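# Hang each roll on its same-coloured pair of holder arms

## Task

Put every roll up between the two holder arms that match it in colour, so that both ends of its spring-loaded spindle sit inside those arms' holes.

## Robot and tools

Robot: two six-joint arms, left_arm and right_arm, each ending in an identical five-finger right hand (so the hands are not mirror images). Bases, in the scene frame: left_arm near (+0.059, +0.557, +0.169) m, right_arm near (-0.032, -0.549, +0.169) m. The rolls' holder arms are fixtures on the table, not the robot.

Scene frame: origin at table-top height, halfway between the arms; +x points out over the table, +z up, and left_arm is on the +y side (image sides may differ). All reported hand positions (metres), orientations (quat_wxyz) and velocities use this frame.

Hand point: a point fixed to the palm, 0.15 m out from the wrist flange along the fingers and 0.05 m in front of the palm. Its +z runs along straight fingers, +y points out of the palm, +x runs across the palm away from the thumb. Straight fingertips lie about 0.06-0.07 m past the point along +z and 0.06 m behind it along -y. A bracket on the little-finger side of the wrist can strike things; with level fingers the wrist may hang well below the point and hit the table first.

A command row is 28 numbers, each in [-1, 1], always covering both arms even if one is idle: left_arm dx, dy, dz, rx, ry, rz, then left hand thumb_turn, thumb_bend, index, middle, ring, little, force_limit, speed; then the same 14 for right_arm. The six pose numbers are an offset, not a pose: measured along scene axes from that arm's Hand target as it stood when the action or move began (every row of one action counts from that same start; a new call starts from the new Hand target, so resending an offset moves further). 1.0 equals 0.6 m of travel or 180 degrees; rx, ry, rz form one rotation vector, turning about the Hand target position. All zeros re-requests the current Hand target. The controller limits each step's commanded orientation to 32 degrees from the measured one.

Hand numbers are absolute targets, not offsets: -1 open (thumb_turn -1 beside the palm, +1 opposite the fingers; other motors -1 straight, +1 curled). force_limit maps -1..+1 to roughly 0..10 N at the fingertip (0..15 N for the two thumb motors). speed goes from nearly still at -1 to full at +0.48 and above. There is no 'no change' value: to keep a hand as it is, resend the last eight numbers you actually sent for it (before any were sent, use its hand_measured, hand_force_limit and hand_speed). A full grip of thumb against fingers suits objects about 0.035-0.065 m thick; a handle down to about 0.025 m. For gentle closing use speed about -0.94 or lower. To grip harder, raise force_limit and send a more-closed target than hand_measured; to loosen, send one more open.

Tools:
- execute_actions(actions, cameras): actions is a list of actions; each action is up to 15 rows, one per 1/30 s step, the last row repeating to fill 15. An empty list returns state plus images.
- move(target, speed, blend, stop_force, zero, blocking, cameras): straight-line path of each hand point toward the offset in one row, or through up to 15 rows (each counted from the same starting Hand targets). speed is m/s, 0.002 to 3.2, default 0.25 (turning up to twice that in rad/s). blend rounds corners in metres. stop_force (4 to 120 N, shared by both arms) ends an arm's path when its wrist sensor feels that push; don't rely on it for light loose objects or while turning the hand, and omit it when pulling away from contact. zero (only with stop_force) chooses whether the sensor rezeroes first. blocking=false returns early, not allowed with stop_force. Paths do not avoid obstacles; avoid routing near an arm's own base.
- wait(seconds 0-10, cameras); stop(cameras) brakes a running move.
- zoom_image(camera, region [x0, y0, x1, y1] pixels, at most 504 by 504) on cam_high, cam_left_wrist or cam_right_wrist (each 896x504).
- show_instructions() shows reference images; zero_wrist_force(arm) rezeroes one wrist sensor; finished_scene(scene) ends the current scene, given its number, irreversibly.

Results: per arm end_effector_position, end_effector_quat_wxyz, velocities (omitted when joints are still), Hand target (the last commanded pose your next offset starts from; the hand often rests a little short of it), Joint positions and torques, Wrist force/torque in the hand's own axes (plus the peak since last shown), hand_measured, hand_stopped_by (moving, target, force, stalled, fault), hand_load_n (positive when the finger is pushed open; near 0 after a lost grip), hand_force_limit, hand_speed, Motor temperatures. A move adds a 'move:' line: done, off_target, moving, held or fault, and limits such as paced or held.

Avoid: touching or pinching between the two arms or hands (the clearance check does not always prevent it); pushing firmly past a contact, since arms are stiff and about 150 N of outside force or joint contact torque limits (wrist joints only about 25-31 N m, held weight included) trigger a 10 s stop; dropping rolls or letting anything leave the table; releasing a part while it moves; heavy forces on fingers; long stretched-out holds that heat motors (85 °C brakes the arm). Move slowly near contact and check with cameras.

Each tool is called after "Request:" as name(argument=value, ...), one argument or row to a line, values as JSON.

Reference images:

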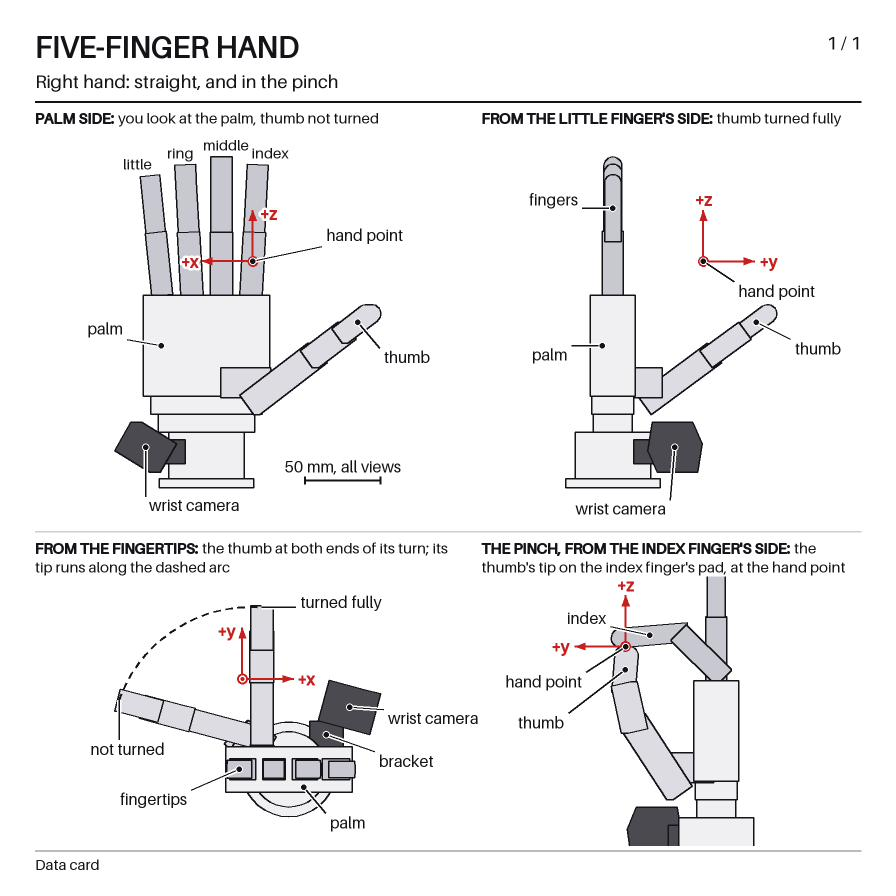

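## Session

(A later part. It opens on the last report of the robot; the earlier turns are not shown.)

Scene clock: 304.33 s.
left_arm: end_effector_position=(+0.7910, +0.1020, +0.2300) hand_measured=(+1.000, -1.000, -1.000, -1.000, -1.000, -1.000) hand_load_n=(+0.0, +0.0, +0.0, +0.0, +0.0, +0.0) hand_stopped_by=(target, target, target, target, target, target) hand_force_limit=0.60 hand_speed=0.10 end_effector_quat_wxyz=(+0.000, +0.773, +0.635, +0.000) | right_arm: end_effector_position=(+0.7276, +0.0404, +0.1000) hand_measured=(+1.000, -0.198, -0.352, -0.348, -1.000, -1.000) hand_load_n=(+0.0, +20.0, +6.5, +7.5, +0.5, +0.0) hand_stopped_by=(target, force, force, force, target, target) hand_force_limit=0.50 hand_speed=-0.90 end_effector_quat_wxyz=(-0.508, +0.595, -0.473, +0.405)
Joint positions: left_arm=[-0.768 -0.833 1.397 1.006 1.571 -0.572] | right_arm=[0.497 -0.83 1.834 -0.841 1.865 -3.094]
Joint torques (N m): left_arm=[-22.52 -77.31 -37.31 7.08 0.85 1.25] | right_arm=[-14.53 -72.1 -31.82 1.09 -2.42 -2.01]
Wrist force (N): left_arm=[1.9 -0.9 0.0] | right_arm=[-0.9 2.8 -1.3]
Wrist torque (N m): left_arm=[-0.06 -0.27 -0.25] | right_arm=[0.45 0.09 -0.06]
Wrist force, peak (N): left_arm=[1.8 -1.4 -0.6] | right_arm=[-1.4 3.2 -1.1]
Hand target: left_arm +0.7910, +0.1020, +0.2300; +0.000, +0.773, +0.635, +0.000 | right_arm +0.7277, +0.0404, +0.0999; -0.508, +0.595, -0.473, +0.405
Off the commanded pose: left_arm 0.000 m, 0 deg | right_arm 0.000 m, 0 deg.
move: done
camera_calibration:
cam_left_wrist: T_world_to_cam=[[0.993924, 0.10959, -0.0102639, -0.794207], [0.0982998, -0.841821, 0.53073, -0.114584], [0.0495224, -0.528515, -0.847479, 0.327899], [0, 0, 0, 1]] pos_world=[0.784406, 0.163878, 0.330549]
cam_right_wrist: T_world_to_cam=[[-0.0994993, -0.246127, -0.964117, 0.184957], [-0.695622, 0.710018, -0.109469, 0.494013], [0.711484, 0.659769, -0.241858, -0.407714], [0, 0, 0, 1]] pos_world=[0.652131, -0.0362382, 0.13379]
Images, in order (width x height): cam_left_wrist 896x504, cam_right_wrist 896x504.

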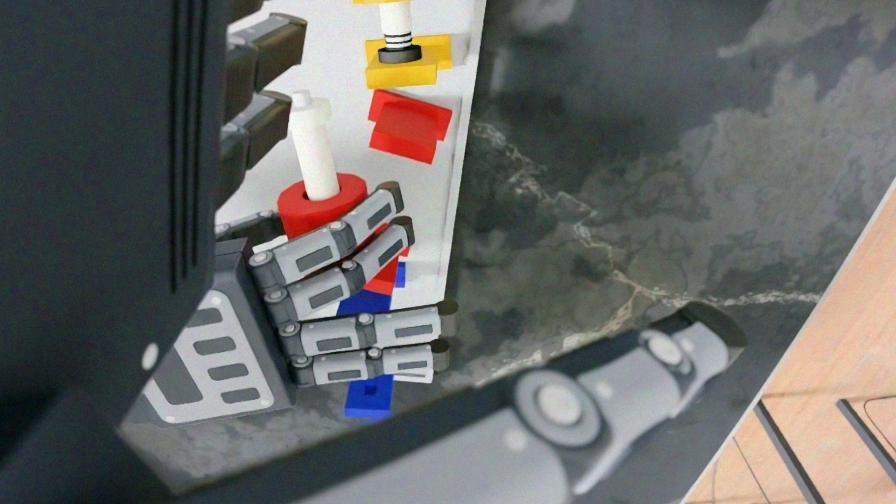

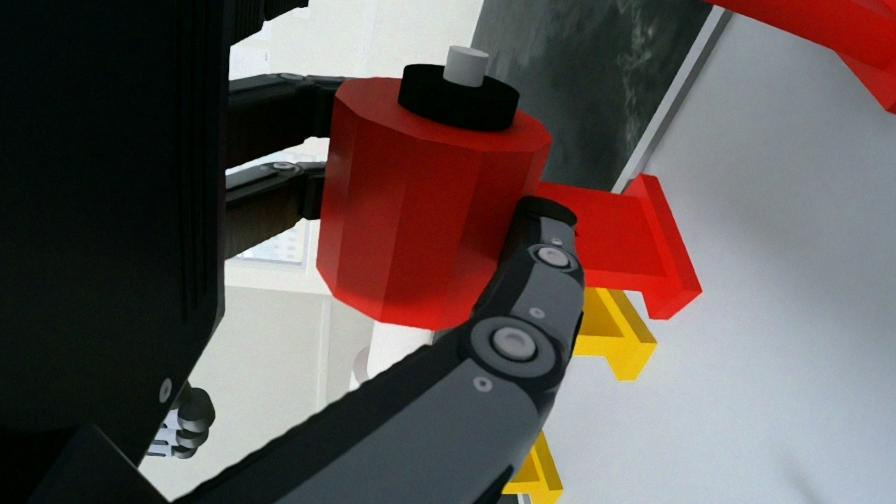

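Request:
move(
  target=[
    [0,0,0,0,0,0,1,-1,-1,-1,-1,-1,0.6,0.1,0.009,-0.0217,0,0,0,0.0222,1,0.45,0.25,0.3,-1,-1,0.5,-0.9],
    [0,0,0,0,0,0,1,-1,-1,-1,-1,-1,0.6,0.1,0.009,-0.0217,-0.0898,0,0,0.0222,1,0.45,0.25,0.3,-1,-1,0.5,-0.9],
  ],
  speed=0.08,
  cameras=["cam_right_wrist","cam_left_wrist"],
)

Request:
zoom_image(
  camera="cam_left_wrist",
  region=[270, 60, 450, 240],
)

Scene clock: 308.33 s.
left_arm: end_effector_position=(+0.7910, +0.1020, +0.2300) hand_measured=(+1.000, -1.000, -1.000, -1.000, -1.000, -1.000) hand_load_n=(+0.0, +0.0, +0.0, +0.0, +0.0, +0.0) hand_stopped_by=(target, target, target, target, target, target) hand_force_limit=0.60 hand_speed=0.10 end_effector_quat_wxyz=(+0.000, +0.773, +0.635, +0.000) | right_arm: end_effector_position=(+0.7331, +0.0274, +0.0462) hand_measured=(+1.000, -0.198, -0.352, -0.348, -1.000, -1.000) hand_load_n=(+0.0, +20.0, +6.5, +7.5, +0.0, +0.0) hand_stopped_by=(target, force, force, force, target, target) hand_force_limit=0.50 hand_speed=-0.90 end_effector_quat_wxyz=(-0.522, +0.611, -0.452, +0.387)
Joint positions: left_arm=[-0.768 -0.833 1.397 1.006 1.571 -0.572] | right_arm=[0.452 -0.761 1.851 -0.931 1.751 -3.113]
Joint torques (N m): left_arm=[-21.08 -77.6 -37.9 6.59 0.95 1.46] | right_arm=[-9.58 -71.31 -27.95 -5.03 -1.36 -1.78]
Wrist force (N): left_arm=[1.4 -0.7 -0.1] | right_arm=[-0.9 2.6 -0.9]
Wrist torque (N m): left_arm=[-0.02 -0.20 -0.27] | right_arm=[0.39 0.10 0.00]
Wrist force, peak (N): left_arm=[1.8 -1.3 -0.5] | right_arm=[-0.5 3.9 -0.7]
Hand target: left_arm +0.7910, +0.1020, +0.2300; +0.000, +0.773, +0.635, +0.000 | right_arm +0.7331, +0.0274, +0.0460; -0.522, +0.611, -0.452, +0.387
Off the commanded pose: left_arm 0.000 m, 0 deg | right_arm 0.000 m, 0 deg.
move: done
camera_calibration:
cam_left_wrist: T_world_to_cam=[[0.993924, 0.10959, -0.0102639, -0.794207], [0.0982998, -0.841821, 0.53073, -0.114584], [0.0495224, -0.528515, -0.847479, 0.327899], [0, 0, 0, 1]] pos_world=[0.784406, 0.163878, 0.330549]
cam_right_wrist: T_world_to_cam=[[-0.0821059, -0.252456, -0.964119, 0.117848], [-0.743383, 0.659846, -0.109474, 0.537553], [0.663807, 0.707721, -0.241849, -0.382375], [0, 0, 0, 1]] pos_world=[0.663107, -0.0543357, 0.0799902]
Images, in order (width x height): cam_left_wrist 896x504, cam_right_wrist 896x504.

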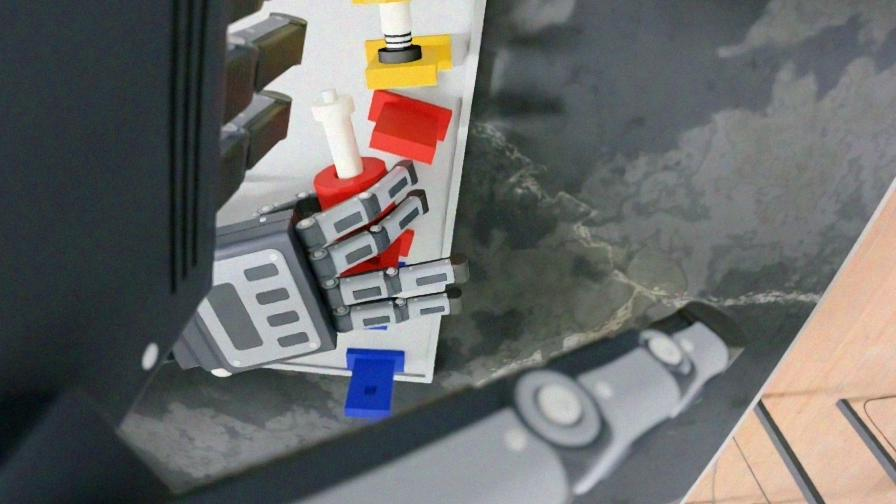

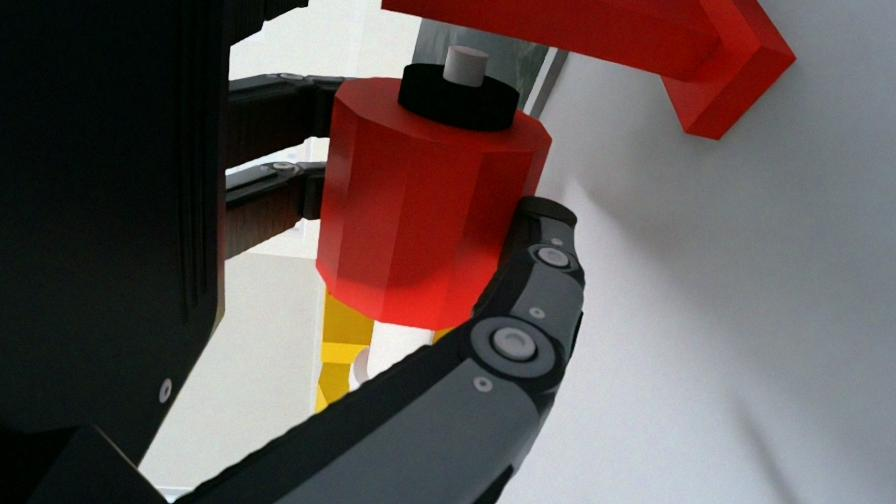

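Scaled by 2.800 from the camera's 896x504 image, which has a finer 1280x720 frame.

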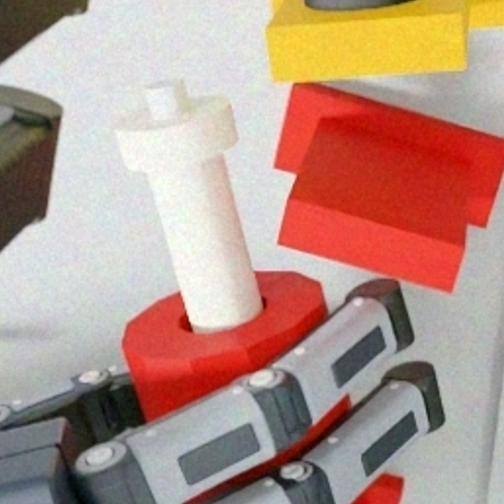

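Request:
zoom_image(
  camera="cam_right_wrist",
  region=[370, 0, 570, 140],
)

Scaled by 2.520 from the camera's 896x504 image, which has a finer 1280x720 frame.

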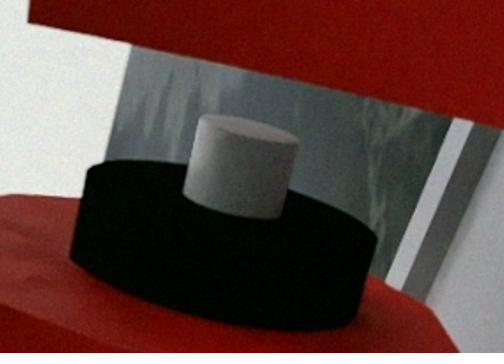

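Request:
move(
  target=[0,0,0,0,0,0,1,-1,-1,-1,-1,-1,0.6,0.1,-0.0008,0.0002,-0.0023,0.0037,0.0011,0,1,0.45,0.25,0.3,-1,-1,0.5,-0.9],
  speed=0.05,
)

Request:
move(
  target=[0,0,0,0,0,0,1,-1,-1,-1,-1,-1,0.6,0.1,0.0057,-0.0227,0,0,0,0,1,0.45,0.25,0.3,-1,-1,0.5,-0.9],
  speed=0.01,
  stop_force=4,
  cameras=["cam_right_wrist","cam_left_wrist"],
)

Request:
zoom_image(
  camera="cam_left_wrist",
  region=[270, 60, 450, 240],
)

Request:
zoom_image(
  camera="cam_right_wrist",
  region=[340, 0, 580, 160],
)

Scene clock: 313.83 s.
left_arm: end_effector_position=(+0.7910, +0.1020, +0.2300) hand_measured=(+1.000, -1.000, -1.000, -1.000, -1.000, -1.000) hand_load_n=(+0.0, +0.0, +0.0, +0.0, +0.0, +0.0) hand_stopped_by=(target, target, target, target, target, target) hand_force_limit=0.60 hand_speed=0.10 end_effector_quat_wxyz=(+0.000, +0.773, +0.635, +0.000) | right_arm: end_effector_position=(+0.7326, +0.0275, +0.0447) hand_measured=(+1.000, -0.198, -0.352, -0.348, -1.000, -1.000) hand_load_n=(+0.0, +20.5, +6.5, +7.5, +0.0, +0.0) hand_stopped_by=(target, force, force, force, target, target) hand_force_limit=0.50 hand_speed=-0.90 end_effector_quat_wxyz=(-0.525, +0.609, -0.455, +0.383)
Joint positions: left_arm=[-0.768 -0.833 1.397 1.006 1.571 -0.572] | right_arm=[0.45 -0.759 1.852 -0.935 1.748 -3.102]
Joint torques (N m): left_arm=[-21.71 -78.14 -38.01 6.75 0.65 1.27] | right_arm=[-15.31 -72.35 -13.51 -5.11 -2.32 1.82]
Wrist force (N): left_arm=[1.4 -0.9 -0.3] | right_arm=[-0.9 2.9 -0.4]
Wrist torque (N m): left_arm=[-0.04 -0.20 -0.27] | right_arm=[0.40 0.07 0.01]
Wrist force, peak (N): left_arm=[1.7 -1.5 -0.5] | right_arm=[-0.8 3.4 -1.3]
Hand target: left_arm +0.7910, +0.1020, +0.2300; +0.000, +0.773, +0.635, +0.000 | right_arm +0.7326, +0.0275, +0.0447; -0.525, +0.609, -0.455, +0.383
Off the commanded pose: left_arm 0.000 m, 0 deg | right_arm 0.000 m, 0 deg.
move: done

Scene clock: 316.03 s.
left_arm: end_effector_position=(+0.7910, +0.1020, +0.2300) hand_measured=(+1.000, -1.000, -1.000, -1.000, -1.000, -1.000) hand_load_n=(+0.0, +0.0, +0.0, +0.0, +0.0, +0.0) hand_stopped_by=(target, target, target, target, target, target) hand_force_limit=0.60 hand_speed=0.10 end_effector_quat_wxyz=(+0.000, +0.773, +0.635, +0.000) | right_arm: end_effector_position=(+0.7360, +0.0139, +0.0447) hand_measured=(+1.000, -0.198, -0.352, -0.348, -1.000, -1.000) hand_load_n=(+0.0, +20.0, +6.5, +7.5, -0.5, +0.0) hand_stopped_by=(target, force, force, force, target, target) hand_force_limit=0.50 hand_speed=-0.90 end_effector_quat_wxyz=(-0.525, +0.609, -0.455, +0.383)
Joint positions: left_arm=[-0.768 -0.833 1.397 1.006 1.571 -0.572] | right_arm=[0.43 -0.764 1.866 -0.944 1.729 -3.105]
Joint torques (N m): left_arm=[-21.69 -76.1 -36.37 6.61 0.98 1.27] | right_arm=[-14.44 -91.09 -12.68 -5.07 -2.11 -1.56]
Wrist force (N): left_arm=[1.4 -1.0 -0.6] | right_arm=[-0.7 2.6 -1.1]
Wrist torque (N m): left_arm=[-0.04 -0.18 -0.28] | right_arm=[0.38 0.06 0.03]
Wrist force, peak (N): left_arm=[2.0 -1.1 -0.6] | right_arm=[-1.1 3.1 -1.4]
Hand target: left_arm +0.7910, +0.1020, +0.2300; +0.000, +0.773, +0.635, +0.000 | right_arm +0.7360, +0.0139, +0.0447; -0.525, +0.609, -0.455, +0.383
Off the commanded pose: left_arm 0.000 m, 0 deg | right_arm 0.000 m, 0 deg.
move: done
camera_calibration:
cam_left_wrist: T_world_to_cam=[[0.993924, 0.10959, -0.0102639, -0.794207], [0.0982998, -0.841821, 0.53073, -0.114584], [0.0495224, -0.528515, -0.847479, 0.327899], [0, 0, 0, 1]] pos_world=[0.784406, 0.163878, 0.330549]
cam_right_wrist: T_world_to_cam=[[-0.0854774, -0.241173, -0.96671, 0.11567], [-0.743768, 0.661044, -0.0991516, 0.548334], [0.66295, 0.710533, -0.235881, -0.374827], [0, 0, 0, 1]] pos_world=[0.666211, -0.0682495, 0.0777727]
Images, in order (width x height): cam_left_wrist 896x504, cam_right_wrist 896x504.

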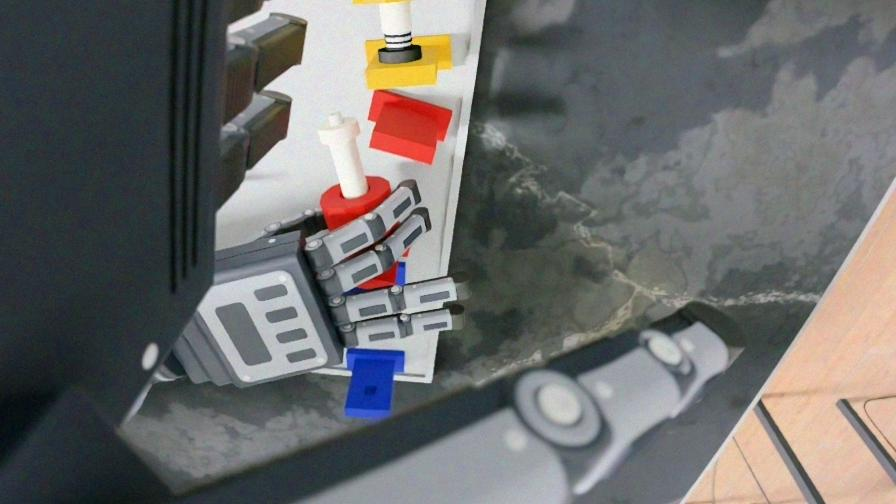

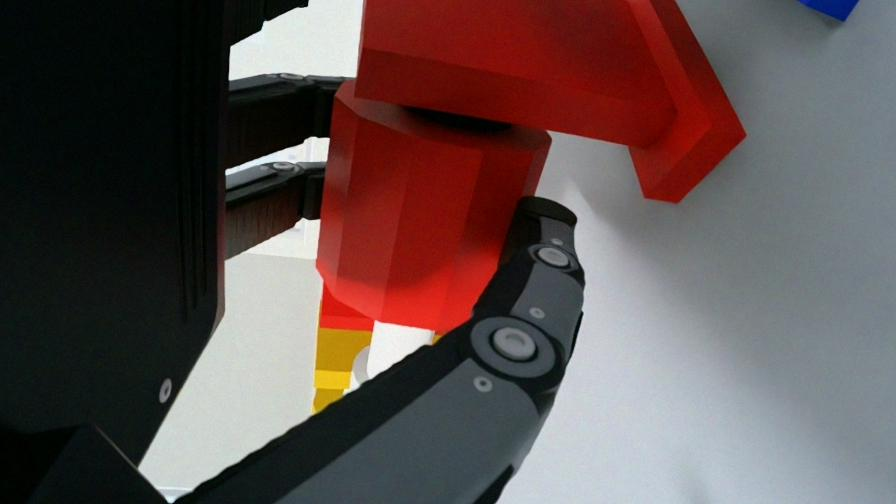

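Scaled by 2.800 from the camera's 896x504 image, which has a finer 1280x720 frame.

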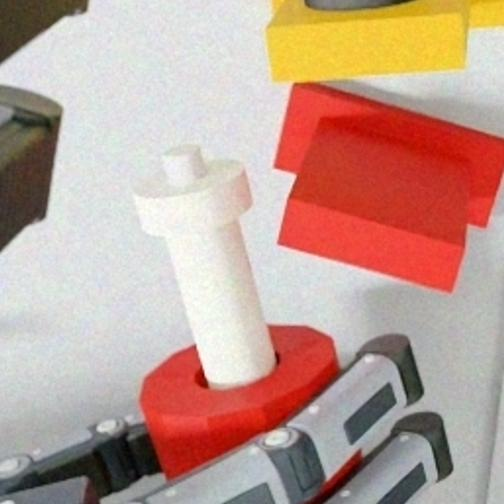

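Scaled by 2.100 from the camera's 896x504 image, which has a finer 1280x720 frame.

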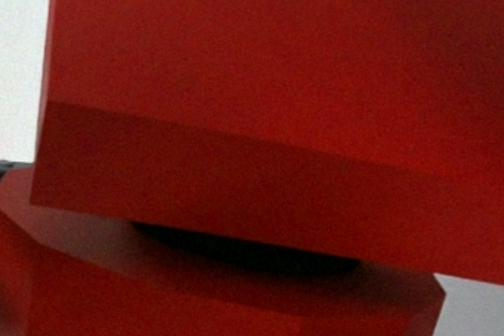

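Request:
move(
  target=[0,0,0,0,0,0,1,-1,-1,-1,-1,-1,0.6,0.1,0.0024,-0.0097,0,0,0,0,1,0.45,0.25,0.3,-1,-1,0.5,-0.9],
  speed=0.008,
  stop_force=4,
  cameras=["cam_right_wrist","cam_left_wrist"],
)

Request:
zoom_image(
  camera="cam_left_wrist",
  region=[270, 60, 450, 240],
)

Request:
zoom_image(
  camera="cam_right_wrist",
  region=[340, 0, 580, 160],
)

Scene clock: 318.33 s.
left_arm: end_effector_position=(+0.7910, +0.1020, +0.2300) hand_measured=(+1.000, -1.000, -1.000, -1.000, -1.000, -1.000) hand_load_n=(+0.0, +0.0, +0.0, +0.0, +0.0, +0.0) hand_stopped_by=(target, target, target, target, target, target) hand_force_limit=0.60 hand_speed=0.10 end_effector_quat_wxyz=(+0.000, +0.773, +0.635, +0.000) | right_arm: end_effector_position=(+0.7374, +0.0081, +0.0447) hand_measured=(+1.000, -0.198, -0.352, -0.348, -1.000, -1.000) hand_load_n=(+0.5, +20.0, +7.0, +7.5, +0.0, +0.0) hand_stopped_by=(target, force, force, force, target, target) hand_force_limit=0.50 hand_speed=-0.90 end_effector_quat_wxyz=(-0.525, +0.609, -0.455, +0.383)
Joint positions: left_arm=[-0.768 -0.833 1.397 1.006 1.571 -0.572] | right_arm=[0.422 -0.766 1.872 -0.948 1.72 -3.106]
Joint torques (N m): left_arm=[-19.98 -76.55 -38.13 6.53 0.94 1.6] | right_arm=[-15.74 -90.6 -11.98 -4.62 -1.18 -1.57]
Wrist force (N): left_arm=[1.9 -1.0 -0.5] | right_arm=[-2.0 2.2 -0.4]
Wrist torque (N m): left_arm=[-0.05 -0.27 -0.25] | right_arm=[0.36 0.04 0.02]
Wrist force, peak (N): left_arm=[2.0 -1.0 -0.3] | right_arm=[-2.5 2.5 -0.6]
Hand target: left_arm +0.7910, +0.1020, +0.2300; +0.000, +0.773, +0.635, +0.000 | right_arm +0.7374, +0.0081, +0.0447; -0.525, +0.609, -0.455, +0.383
Off the commanded pose: left_arm 0.000 m, 0 deg | right_arm 0.000 m, 0 deg.
move: done
camera_calibration:
cam_left_wrist: T_world_to_cam=[[0.993924, 0.10959, -0.0102639, -0.794207], [0.0982998, -0.841821, 0.53073, -0.114584], [0.0495224, -0.528515, -0.847479, 0.327899], [0, 0, 0, 1]] pos_world=[0.784406, 0.163878, 0.330549]
cam_right_wrist: T_world_to_cam=[[-0.0854774, -0.241173, -0.96671, 0.114391], [-0.743768, 0.661044, -0.0991516, 0.553209], [0.66295, 0.710533, -0.235881, -0.371634], [0, 0, 0, 1]] pos_world=[0.667611, -0.0740495, 0.0777727]
Images, in order (width x height): cam_left_wrist 896x504, cam_right_wrist 896x504.

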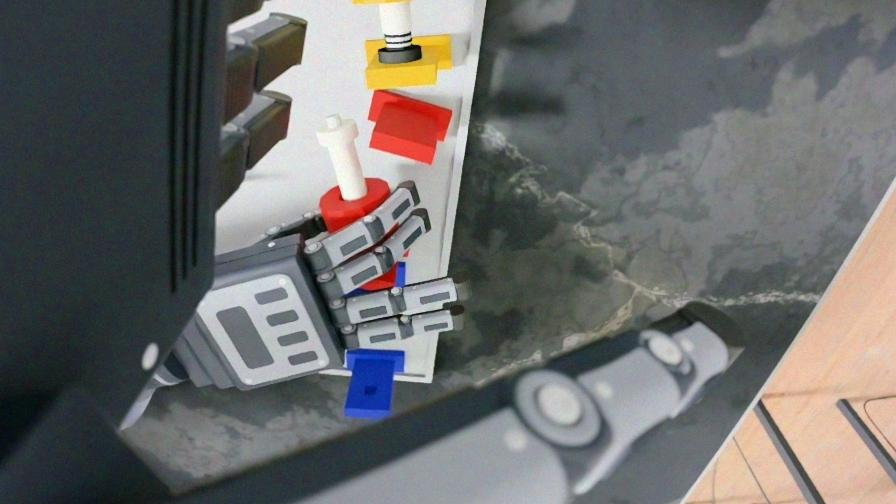

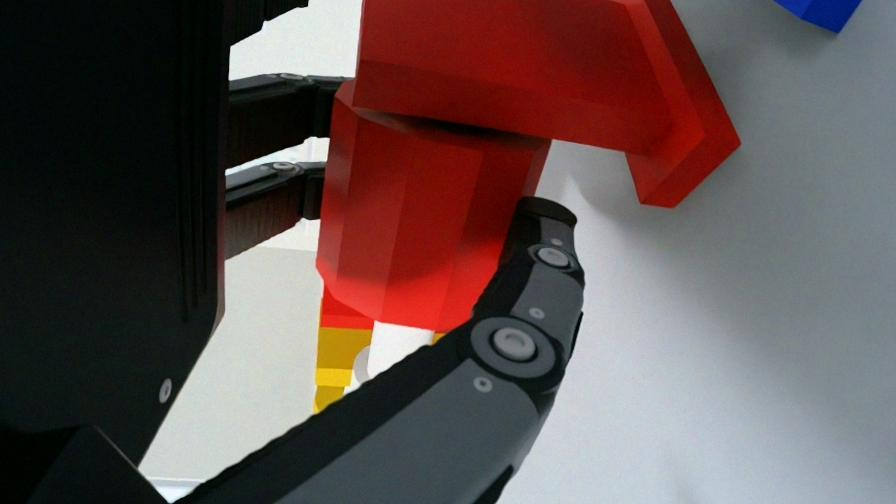

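Scaled by 2.800 from the camera's 896x504 image, which has a finer 1280x720 frame.

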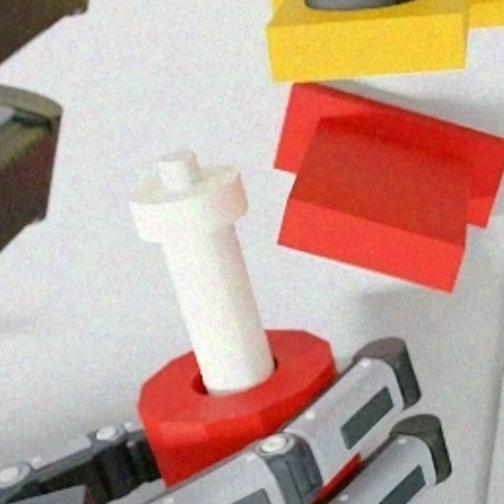

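Scaled by 2.100 from the camera's 896x504 image, which has a finer 1280x720 frame.

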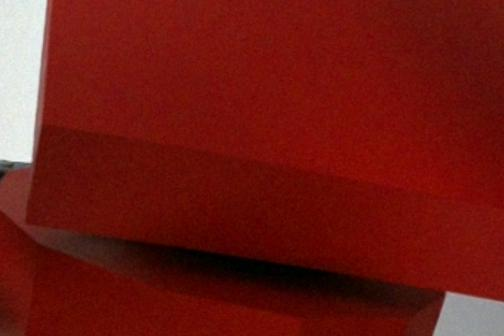

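Request:
move(
  target=[
    [-0.022,-0.0297,0,0,0,0,1,-1,-1,0.3,0.3,0.3,0.6,0.1,0,0,0,0,0,0,1,0.45,0.25,0.3,-1,-1,0.5,-0.9],
    [-0.022,-0.0297,-0.2092,0,0,0,1,-1,-1,0.3,0.3,0.3,0.6,0.1,0,0,0,0,0,0,1,0.45,0.25,0.3,-1,-1,0.5,-0.9],
  ],
  speed=[0.1,0.1],
  cameras=["cam_left_wrist","cam_right_wrist"],
)

Request:
zoom_image(
  camera="cam_left_wrist",
  region=[220, 60, 460, 300],
)

Scene clock: 322.60 s.
left_arm: end_effector_position=(+0.7777, +0.0842, +0.1046) hand_measured=(+1.000, -1.000, -1.000, +0.300, +0.300, +0.300) hand_load_n=(+0.0, +0.0, +0.0, +0.0, +0.5, +0.5) hand_stopped_by=(target, target, target, target, target, target) hand_force_limit=0.60 hand_speed=0.10 end_effector_quat_wxyz=(+0.000, +0.773, +0.635, +0.000) | right_arm: end_effector_position=(+0.7374, +0.0081, +0.0447) hand_measured=(+1.000, -0.198, -0.352, -0.348, -1.000, -1.000) hand_load_n=(+0.5, +20.0, +7.0, +8.0, +0.0, +0.0) hand_stopped_by=(target, force, force, force, target, target) hand_force_limit=0.50 hand_speed=-0.90 end_effector_quat_wxyz=(-0.525, +0.609, -0.455, +0.383)
Joint positions: left_arm=[-0.797 -0.711 1.433 0.849 1.571 -0.6] | right_arm=[0.422 -0.766 1.872 -0.948 1.72 -3.106]
Joint torques (N m): left_arm=[-15.46 -79.8 -34.05 1.85 -1.28 -1.68] | right_arm=[-15.53 -89.75 -12.07 -4.79 -1.29 -1.49]
Wrist force (N): left_arm=[1.5 -1.2 -0.4] | right_arm=[-2.2 2.1 0.1]
Wrist torque (N m): left_arm=[-0.10 -0.24 0.05] | right_arm=[0.34 0.05 0.01]
Wrist force, peak (N): left_arm=[2.0 -1.2 -0.3] | right_arm=[-2.7 2.6 -0.4]
Hand target: left_arm +0.7778, +0.0842, +0.1045; +0.000, +0.773, +0.635, +0.000 | right_arm +0.7374, +0.0081, +0.0447; -0.525, +0.609, -0.455, +0.383
Off the commanded pose: left_arm 0.000 m, 0 deg | right_arm 0.000 m, 0 deg.
move: done
camera_calibration:
cam_left_wrist: T_world_to_cam=[[0.99393, 0.109529, -0.0103427, -0.780304], [0.0982903, -0.841827, 0.530722, -0.0616973], [0.0494227, -0.528517, -0.847483, 0.212955], [0, 0, 0, 1]] pos_world=[0.771106, 0.146078, 0.205149]
cam_right_wrist: T_world_to_cam=[[-0.0854774, -0.241173, -0.96671, 0.114391], [-0.743768, 0.661044, -0.0991516, 0.553209], [0.66295, 0.710533, -0.235881, -0.371634], [0, 0, 0, 1]] pos_world=[0.667611, -0.0740495, 0.0777727]
Images, in order (width x height): cam_left_wrist 896x504, cam_right_wrist 896x504.

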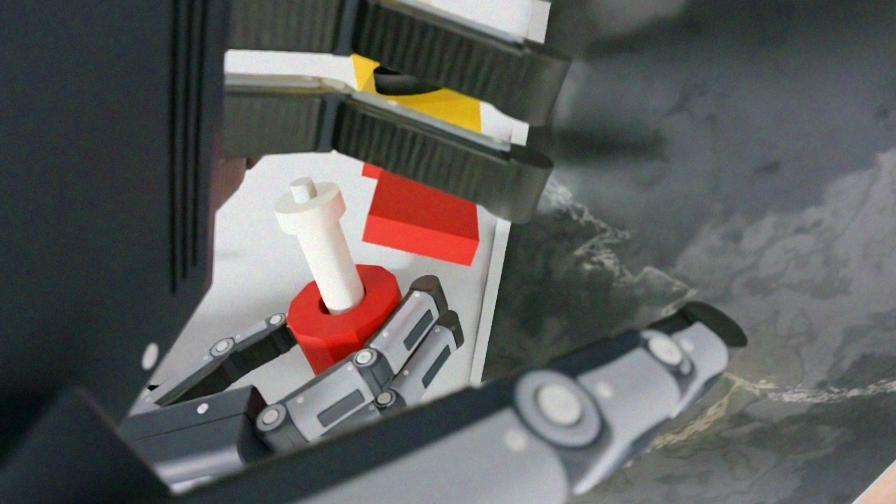

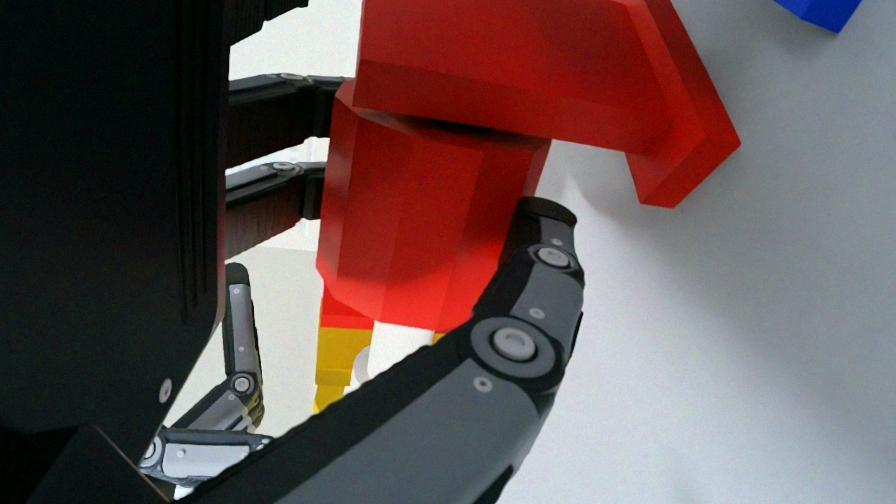

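Scaled by 2.100 from the camera's 896x504 image, which has a finer 1280x720 frame.

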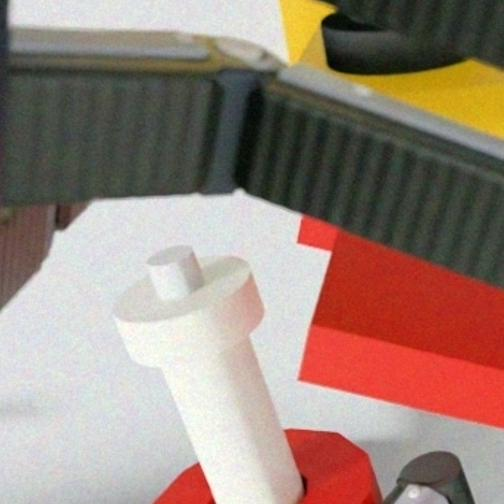

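Request:
move(
  target=[0.0096,-0.032,0,0,0,0,1,-1,-1,0.3,0.3,0.3,0.6,0.1,0,0,0,0,0,0,1,0.45,0.25,0.3,-1,-1,0.5,-0.9],
  speed=0.012,
  stop_force=4,
  cameras=["cam_left_wrist"],
)

Request:
zoom_image(
  camera="cam_left_wrist",
  region=[220, 60, 460, 300],
)

Scene clock: 326.57 s.
left_arm: end_effector_position=(+0.7822, +0.0692, +0.1045) hand_measured=(+1.000, -1.000, -1.000, +0.300, +0.300, +0.300) hand_load_n=(+0.0, +0.0, +0.0, +0.5, +0.5, +0.0) hand_stopped_by=(target, target, target, target, target, target) hand_force_limit=0.60 hand_speed=0.10 end_effector_quat_wxyz=(+0.000, +0.773, +0.635, +0.000) | right_arm: end_effector_position=(+0.7374, +0.0081, +0.0447) hand_measured=(+1.000, -0.198, -0.352, -0.348, -1.000, -1.000) hand_load_n=(+0.0, +20.0, +7.0, +7.5, +0.0, +0.0) hand_stopped_by=(target, force, force, force, target, target) hand_force_limit=0.50 hand_speed=-0.90 end_effector_quat_wxyz=(-0.525, +0.609, -0.455, +0.383)
Joint positions: left_arm=[-0.806 -0.696 1.401 0.865 1.571 -0.61] | right_arm=[0.422 -0.766 1.872 -0.948 1.72 -3.106]
Joint torques (N m): left_arm=[12.82 -96.96 -23.89 0.93 -1.2 0.43] | right_arm=[-8.18 -89.82 -15.15 -4.51 -1.53 -1.46]
Wrist force (N): left_arm=[3.3 -2.3 -0.6] | right_arm=[-1.1 3.0 1.0]
Wrist torque (N m): left_arm=[0.00 -0.20 0.15] | right_arm=[0.36 0.07 0.03]
Wrist force, peak (N): left_arm=[5.1 -3.0 -0.5] | right_arm=[-2.5 2.8 -0.4]
Hand target: left_arm +0.7822, +0.0692, +0.1045; +0.000, +0.773, +0.635, +0.000 (not the last commanded pose) | right_arm +0.7374, +0.0081, +0.0447; -0.525, +0.609, -0.455, +0.383
Off the commanded pose: left_arm 0.004 m, 0 deg | right_arm 0.000 m, 0 deg.
move: contact (left_arm)
camera_calibration:
cam_left_wrist: T_world_to_cam=[[0.993929, 0.109536, -0.0103475, -0.783134], [0.098299, -0.841826, 0.530722, -0.0747208], [0.0494226, -0.528517, -0.847483, 0.20472], [0, 0, 0, 1]] pos_world=[0.775606, 0.131078, 0.205049]
Images, in order (width x height): cam_left_wrist 896x504.

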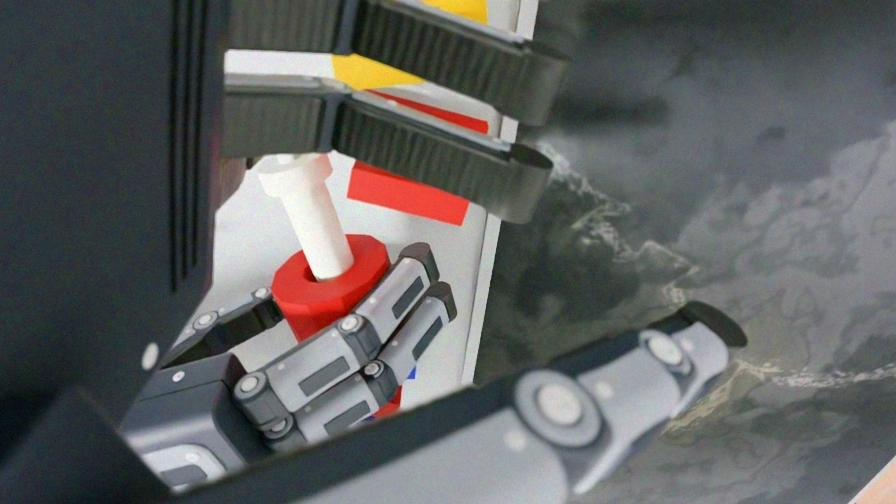

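Scaled by 2.100 from the camera's 896x504 image, which has a finer 1280x720 frame.

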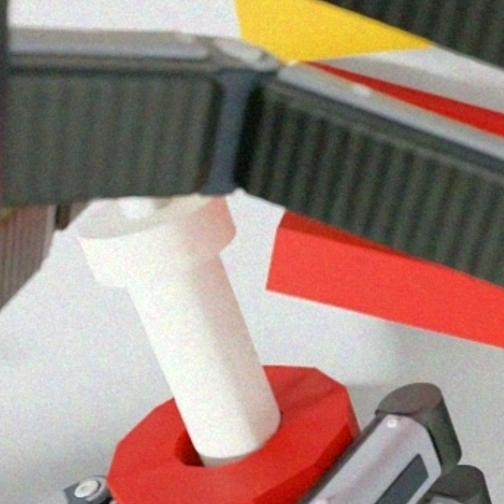

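Request:
move(
  target=[0.0036,-0.0146,0,0,0,0,1,-1,-1,0.3,0.3,0.3,0.6,0.1,0,0,0,0,0,0,1,0.45,0.25,0.3,-1,-1,0.5,-0.9],
  speed=0.015,
  stop_force=11,
)

Request:
move(
  target=[0,0,0,0,0,0,1,-1,-1,0.3,0.3,0.3,0.6,0.1,-0.006,0.0243,0,0,0,0,1,0.45,0.25,0.3,-1,-1,0.5,-0.9],
  speed=0.015,
  stop_force=9,
  cameras=["cam_right_wrist","cam_left_wrist"],
)

Request:
zoom_image(
  camera="cam_right_wrist",
  region=[340, 0, 580, 140],
)

Scene clock: 328.93 s.
left_arm: end_effector_position=(+0.7844, +0.0605, +0.1045) hand_measured=(+1.000, -1.000, -1.000, +0.300, +0.300, +0.300) hand_load_n=(+0.0, +0.0, +0.5, +0.0, +0.0, +0.0) hand_stopped_by=(target, target, target, target, target, target) hand_force_limit=0.60 hand_speed=0.10 end_effector_quat_wxyz=(+0.000, +0.773, +0.635, +0.000) | right_arm: end_effector_position=(+0.7374, +0.0081, +0.0447) hand_measured=(+1.000, -0.198, -0.352, -0.348, -1.000, -1.000) hand_load_n=(+0.5, +20.0, +7.5, +7.5, +0.0, +0.0) hand_stopped_by=(target, force, force, force, target, target) hand_force_limit=0.50 hand_speed=-0.90 end_effector_quat_wxyz=(-0.525, +0.609, -0.455, +0.383)
Joint positions: left_arm=[-0.812 -0.687 1.383 0.875 1.571 -0.615] | right_arm=[0.422 -0.766 1.872 -0.948 1.72 -3.106]
Joint torques (N m): left_arm=[-25.5 -84.26 -38.65 3.16 -1 -3.13] | right_arm=[4.42 -89.22 -21.31 -3.85 -1.56 -1.27]
Wrist force (N): left_arm=[8.4 -6.4 -1.1] | right_arm=[-0.2 3.8 3.0]
Wrist torque (N m): left_arm=[0.20 0.12 0.46] | right_arm=[0.35 0.16 0.02]
Wrist force, peak (N): left_arm=[8.6 -6.5 -1.0] | right_arm=[-0.1 3.9 3.7]
Hand target: left_arm +0.7844, +0.0605, +0.1045; +0.000, +0.773, +0.635, +0.000 | right_arm +0.7374, +0.0081, +0.0447; -0.525, +0.609, -0.455, +0.383
Off the commanded pose: left_arm 0.000 m, 0 deg | right_arm 0.000 m, 0 deg.
move: done

Scene clock: 330.77 s.
left_arm: end_effector_position=(+0.7844, +0.0605, +0.1045) hand_measured=(+1.000, -1.000, -1.000, +0.300, +0.300, +0.300) hand_load_n=(+0.5, +0.0, +0.5, +0.0, +0.0, +0.0) hand_stopped_by=(target, target, target, target, target, target) hand_force_limit=0.60 hand_speed=0.10 end_effector_quat_wxyz=(+0.000, +0.773, +0.635, +0.000) | right_arm: end_effector_position=(+0.7338, +0.0227, +0.0447) hand_measured=(+1.000, -0.198, -0.352, -0.348, -1.000, -1.000) hand_load_n=(+0.0, +20.0, +6.5, +7.5, +0.0, +0.0) hand_stopped_by=(target, force, force, force, target, target) hand_force_limit=0.50 hand_speed=-0.90 end_effector_quat_wxyz=(-0.525, +0.609, -0.455, +0.383)
Joint positions: left_arm=[-0.812 -0.687 1.383 0.875 1.571 -0.615] | right_arm=[0.443 -0.761 1.857 -0.938 1.741 -3.103]
Joint torques (N m): left_arm=[-25.88 -82.14 -33.1 3.56 -0.17 -2.23] | right_arm=[18.01 -73.48 -28.22 1.12 1.4 1.59]
Wrist force (N): left_arm=[8.2 -4.8 -1.3] | right_arm=[-0.2 3.5 1.2]
Wrist torque (N m): left_arm=[0.22 0.10 0.45] | right_arm=[0.33 0.16 0.00]
Wrist force, peak (N): left_arm=[8.6 -5.9 -1.2] | right_arm=[-0.1 4.0 3.4]
Hand target: left_arm +0.7844, +0.0605, +0.1045; +0.000, +0.773, +0.635, +0.000 | right_arm +0.7338, +0.0227, +0.0447; -0.525, +0.609, -0.455, +0.383
Off the commanded pose: left_arm 0.000 m, 0 deg | right_arm 0.000 m, 0 deg.
move: done
camera_calibration:
cam_left_wrist: T_world_to_cam=[[0.993929, 0.109536, -0.0103475, -0.784356], [0.098299, -0.841826, 0.530722, -0.0823451], [0.0494226, -0.528517, -0.847483, 0.19996], [0, 0, 0, 1]] pos_world=[0.777806, 0.122278, 0.205049]
cam_right_wrist: T_world_to_cam=[[-0.0854774, -0.241173, -0.96671, 0.11758], [-0.743768, 0.661044, -0.0991516, 0.540946], [0.66295, 0.710533, -0.235881, -0.37955], [0, 0, 0, 1]] pos_world=[0.664011, -0.0595495, 0.0777727]
Images, in order (width x height): cam_left_wrist 896x504, cam_right_wrist 896x504.

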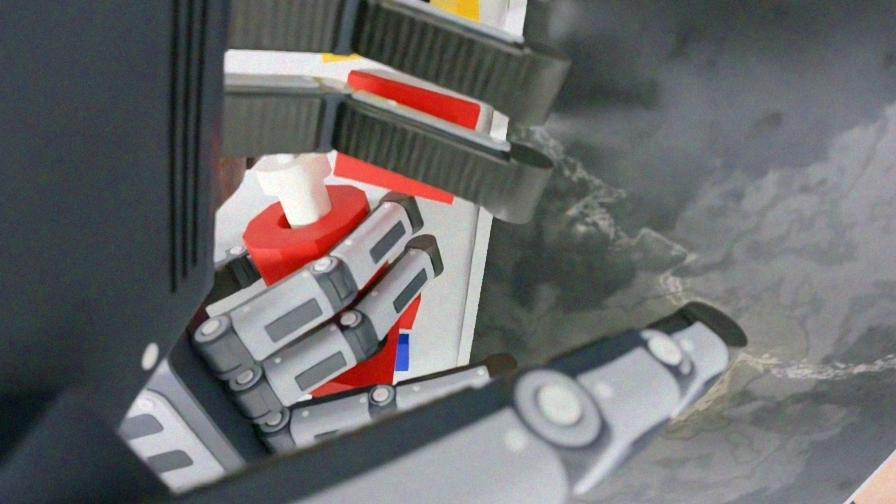

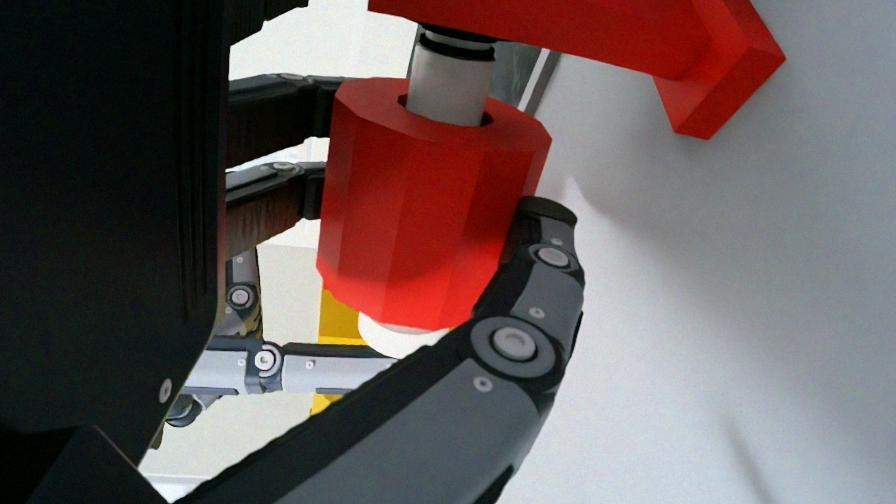

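Scaled by 2.100 from the camera's 896x504 image, which has a finer 1280x720 frame.

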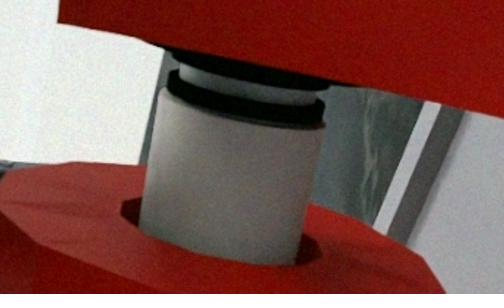

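Request:
move(
  target=[0.0012,-0.0049,0,0,0,0,1,-1,-1,0.3,0.3,0.3,0.6,0.1,0,0,0,0,0,0,1,0.45,0.25,0.3,-1,-1,0.5,-0.9],
  speed=0.012,
  stop_force=11,
  cameras=["cam_left_wrist"],
)

Request:
zoom_image(
  camera="cam_left_wrist",
  region=[220, 100, 460, 300],
)

Scene clock: 333.03 s.
left_arm: end_effector_position=(+0.7851, +0.0575, +0.1045) hand_measured=(+1.000, -1.000, -1.000, +0.300, +0.300, +0.300) hand_load_n=(+0.0, +0.0, +0.5, +0.0, +0.0, +0.0) hand_stopped_by=(target, target, target, target, target, target) hand_force_limit=0.60 hand_speed=0.10 end_effector_quat_wxyz=(+0.000, +0.773, +0.635, +0.000) | right_arm: end_effector_position=(+0.7338, +0.0227, +0.0447) hand_measured=(+1.000, -0.198, -0.352, -0.348, -1.000, -1.000) hand_load_n=(+0.0, +20.0, +6.5, +7.5, +0.0, +0.0) hand_stopped_by=(target, force, force, force, target, target) hand_force_limit=0.50 hand_speed=-0.90 end_effector_quat_wxyz=(-0.525, +0.609, -0.455, +0.383)
Joint positions: left_arm=[-0.814 -0.684 1.377 0.878 1.571 -0.617] | right_arm=[0.443 -0.761 1.857 -0.938 1.741 -3.103]
Joint torques (N m): left_arm=[-26.66 -83.19 -38.67 3.59 1.11 -2.82] | right_arm=[18.3 -72.96 -27.6 0.58 1.14 1.7]
Wrist force (N): left_arm=[9.3 -5.5 -0.8] | right_arm=[-0.1 4.0 0.6]
Wrist torque (N m): left_arm=[0.18 0.14 0.51] | right_arm=[0.45 0.15 0.02]
Wrist force, peak (N): left_arm=[9.6 -5.5 -0.9] | right_arm=[-0.1 4.1 1.6]
Hand target: left_arm +0.7851, +0.0575, +0.1045; +0.000, +0.773, +0.635, +0.000 | right_arm +0.7338, +0.0227, +0.0447; -0.525, +0.609, -0.455, +0.383
Off the commanded pose: left_arm 0.000 m, 0 deg | right_arm 0.000 m, 0 deg.
move: done
camera_calibration:
cam_left_wrist: T_world_to_cam=[[0.993929, 0.109536, -0.0103475, -0.784734], [0.098299, -0.841826, 0.530722, -0.0848552], [0.0494226, -0.528517, -0.847483, 0.198393], [0, 0, 0, 1]] pos_world=[0.778506, 0.119378, 0.205049]
Images, in order (width x height): cam_left_wrist 896x504.

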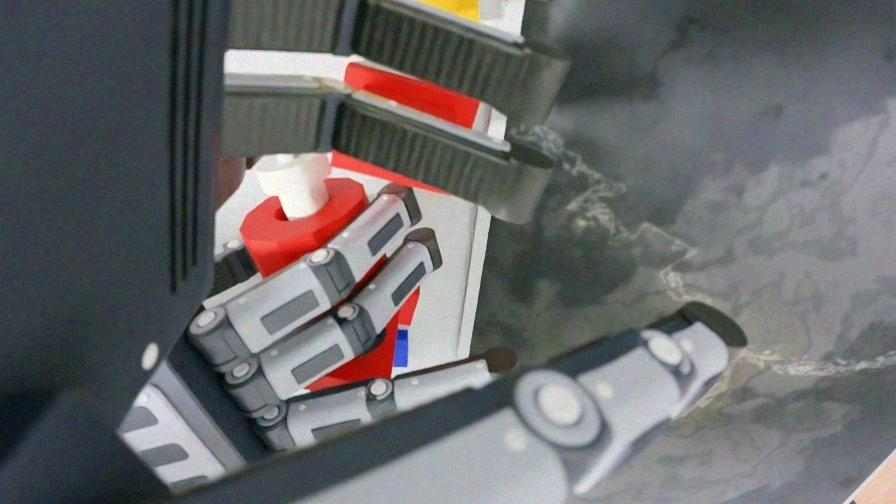

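Scaled by 2.100 from the camera's 896x504 image, which has a finer 1280x720 frame.

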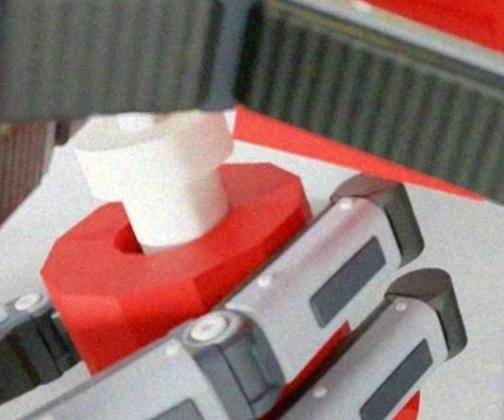

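Request:
move(
  target=[0.0113,-0.0003,0,0,0,0,1,-1,-1,0.3,0.3,0.3,0.6,0.1,0.007,0.0018,0,0,0,-0.0278,1,0.45,0.25,0.3,-1,-1,0.5,-0.9],
  speed=0.015,
  cameras=["cam_left_wrist","cam_right_wrist"],
)

Request:
zoom_image(
  camera="cam_left_wrist",
  region=[220, 100, 460, 300],
)

Request:
zoom_image(
  camera="cam_right_wrist",
  region=[340, 0, 580, 140],
)

Scene clock: 337.07 s.
left_arm: end_effector_position=(+0.7919, +0.0573, +0.1045) hand_measured=(+1.000, -1.000, -1.000, +0.300, +0.300, +0.300) hand_load_n=(+0.0, +0.0, +0.5, +0.0, +0.0, +0.0) hand_stopped_by=(target, target, target, target, target, target) hand_force_limit=0.60 hand_speed=0.10 end_effector_quat_wxyz=(+0.000, +0.773, +0.635, +0.000) | right_arm: end_effector_position=(+0.7380, +0.0237, +0.0447) hand_measured=(+1.000, -0.198, -0.352, -0.348, -1.000, -1.000) hand_load_n=(+0.0, +20.0, +6.5, +7.5, +0.0, +0.0) hand_stopped_by=(target, force, force, force, target, target) hand_force_limit=0.50 hand_speed=-0.90 end_effector_quat_wxyz=(-0.508, +0.588, -0.481, +0.405)
Joint positions: left_arm=[-0.808 -0.676 1.361 0.886 1.571 -0.611] | right_arm=[0.474 -0.751 1.831 -0.917 1.858 -3.084]
Joint torques (N m): left_arm=[10.35 -85.39 -39.7 3.5 1.57 0.75] | right_arm=[15.8 -72.44 -29.25 0.88 2.2 2.26]
Wrist force (N): left_arm=[9.8 -4.5 0.0] | right_arm=[-0.8 2.8 -0.4]
Wrist torque (N m): left_arm=[0.13 0.13 0.54] | right_arm=[0.41 0.04 -0.14]
Wrist force, peak (N): left_arm=[9.7 -5.5 -0.7] | right_arm=[-0.9 4.0 2.2]
Hand target: left_arm +0.7919, +0.0573, +0.1045; +0.000, +0.773, +0.635, +0.000 | right_arm +0.7380, +0.0237, +0.0447; -0.508, +0.588, -0.481, +0.405
Off the commanded pose: left_arm 0.000 m, 0 deg | right_arm 0.000 m, 0 deg.
move: done
camera_calibration:
cam_left_wrist: T_world_to_cam=[[0.993929, 0.109536, -0.0103475, -0.791471], [0.098299, -0.841826, 0.530722, -0.085692], [0.0494226, -0.528517, -0.847483, 0.197951], [0, 0, 0, 1]] pos_world=[0.785306, 0.119178, 0.205049]
cam_right_wrist: T_world_to_cam=[[-0.106162, -0.232813, -0.96671, 0.133266], [-0.683336, 0.723339, -0.0991594, 0.497281], [0.722344, 0.650061, -0.23588, -0.425498], [0, 0, 0, 1]] pos_world=[0.661314, -0.0520772, 0.0777727]
Images, in order (width x height): cam_left_wrist 896x504, cam_right_wrist 896x504.

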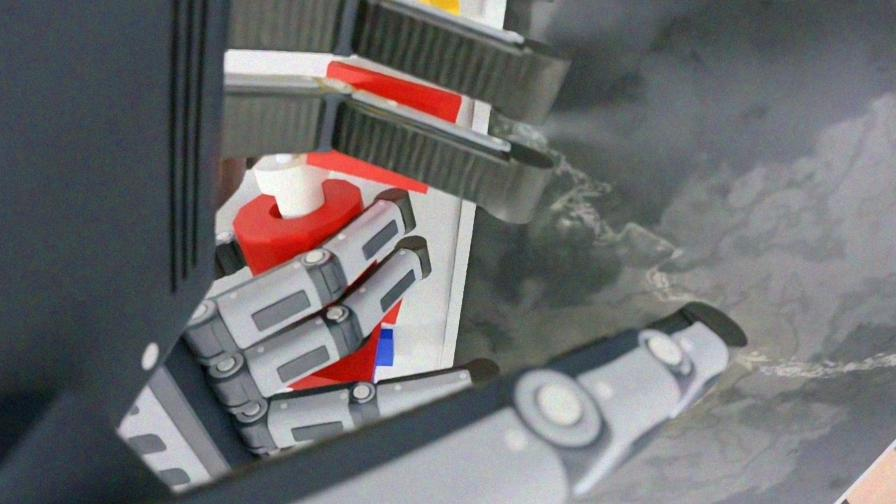

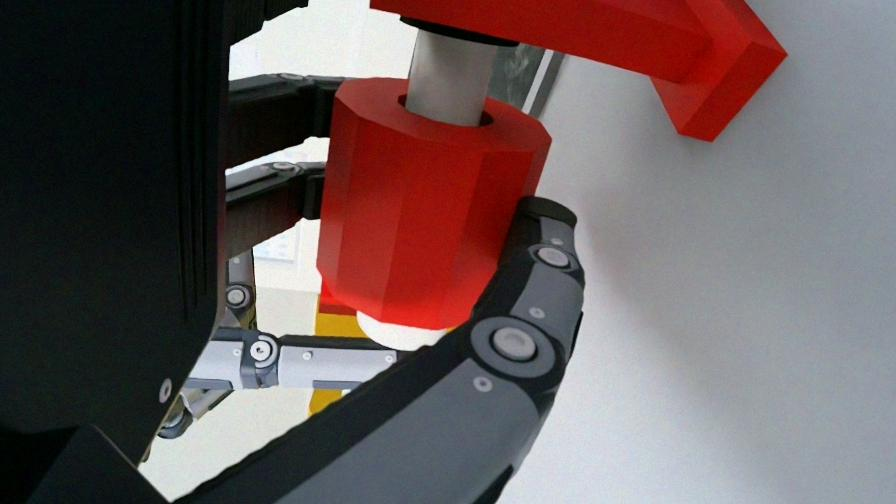

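Scaled by 2.100 from the camera's 896x504 image, which has a finer 1280x720 frame.

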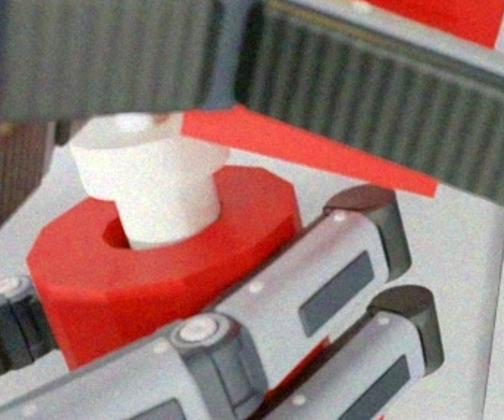

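Scaled by 2.100 from the camera's 896x504 image, which has a finer 1280x720 frame.

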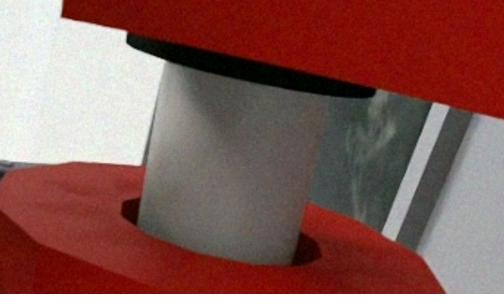

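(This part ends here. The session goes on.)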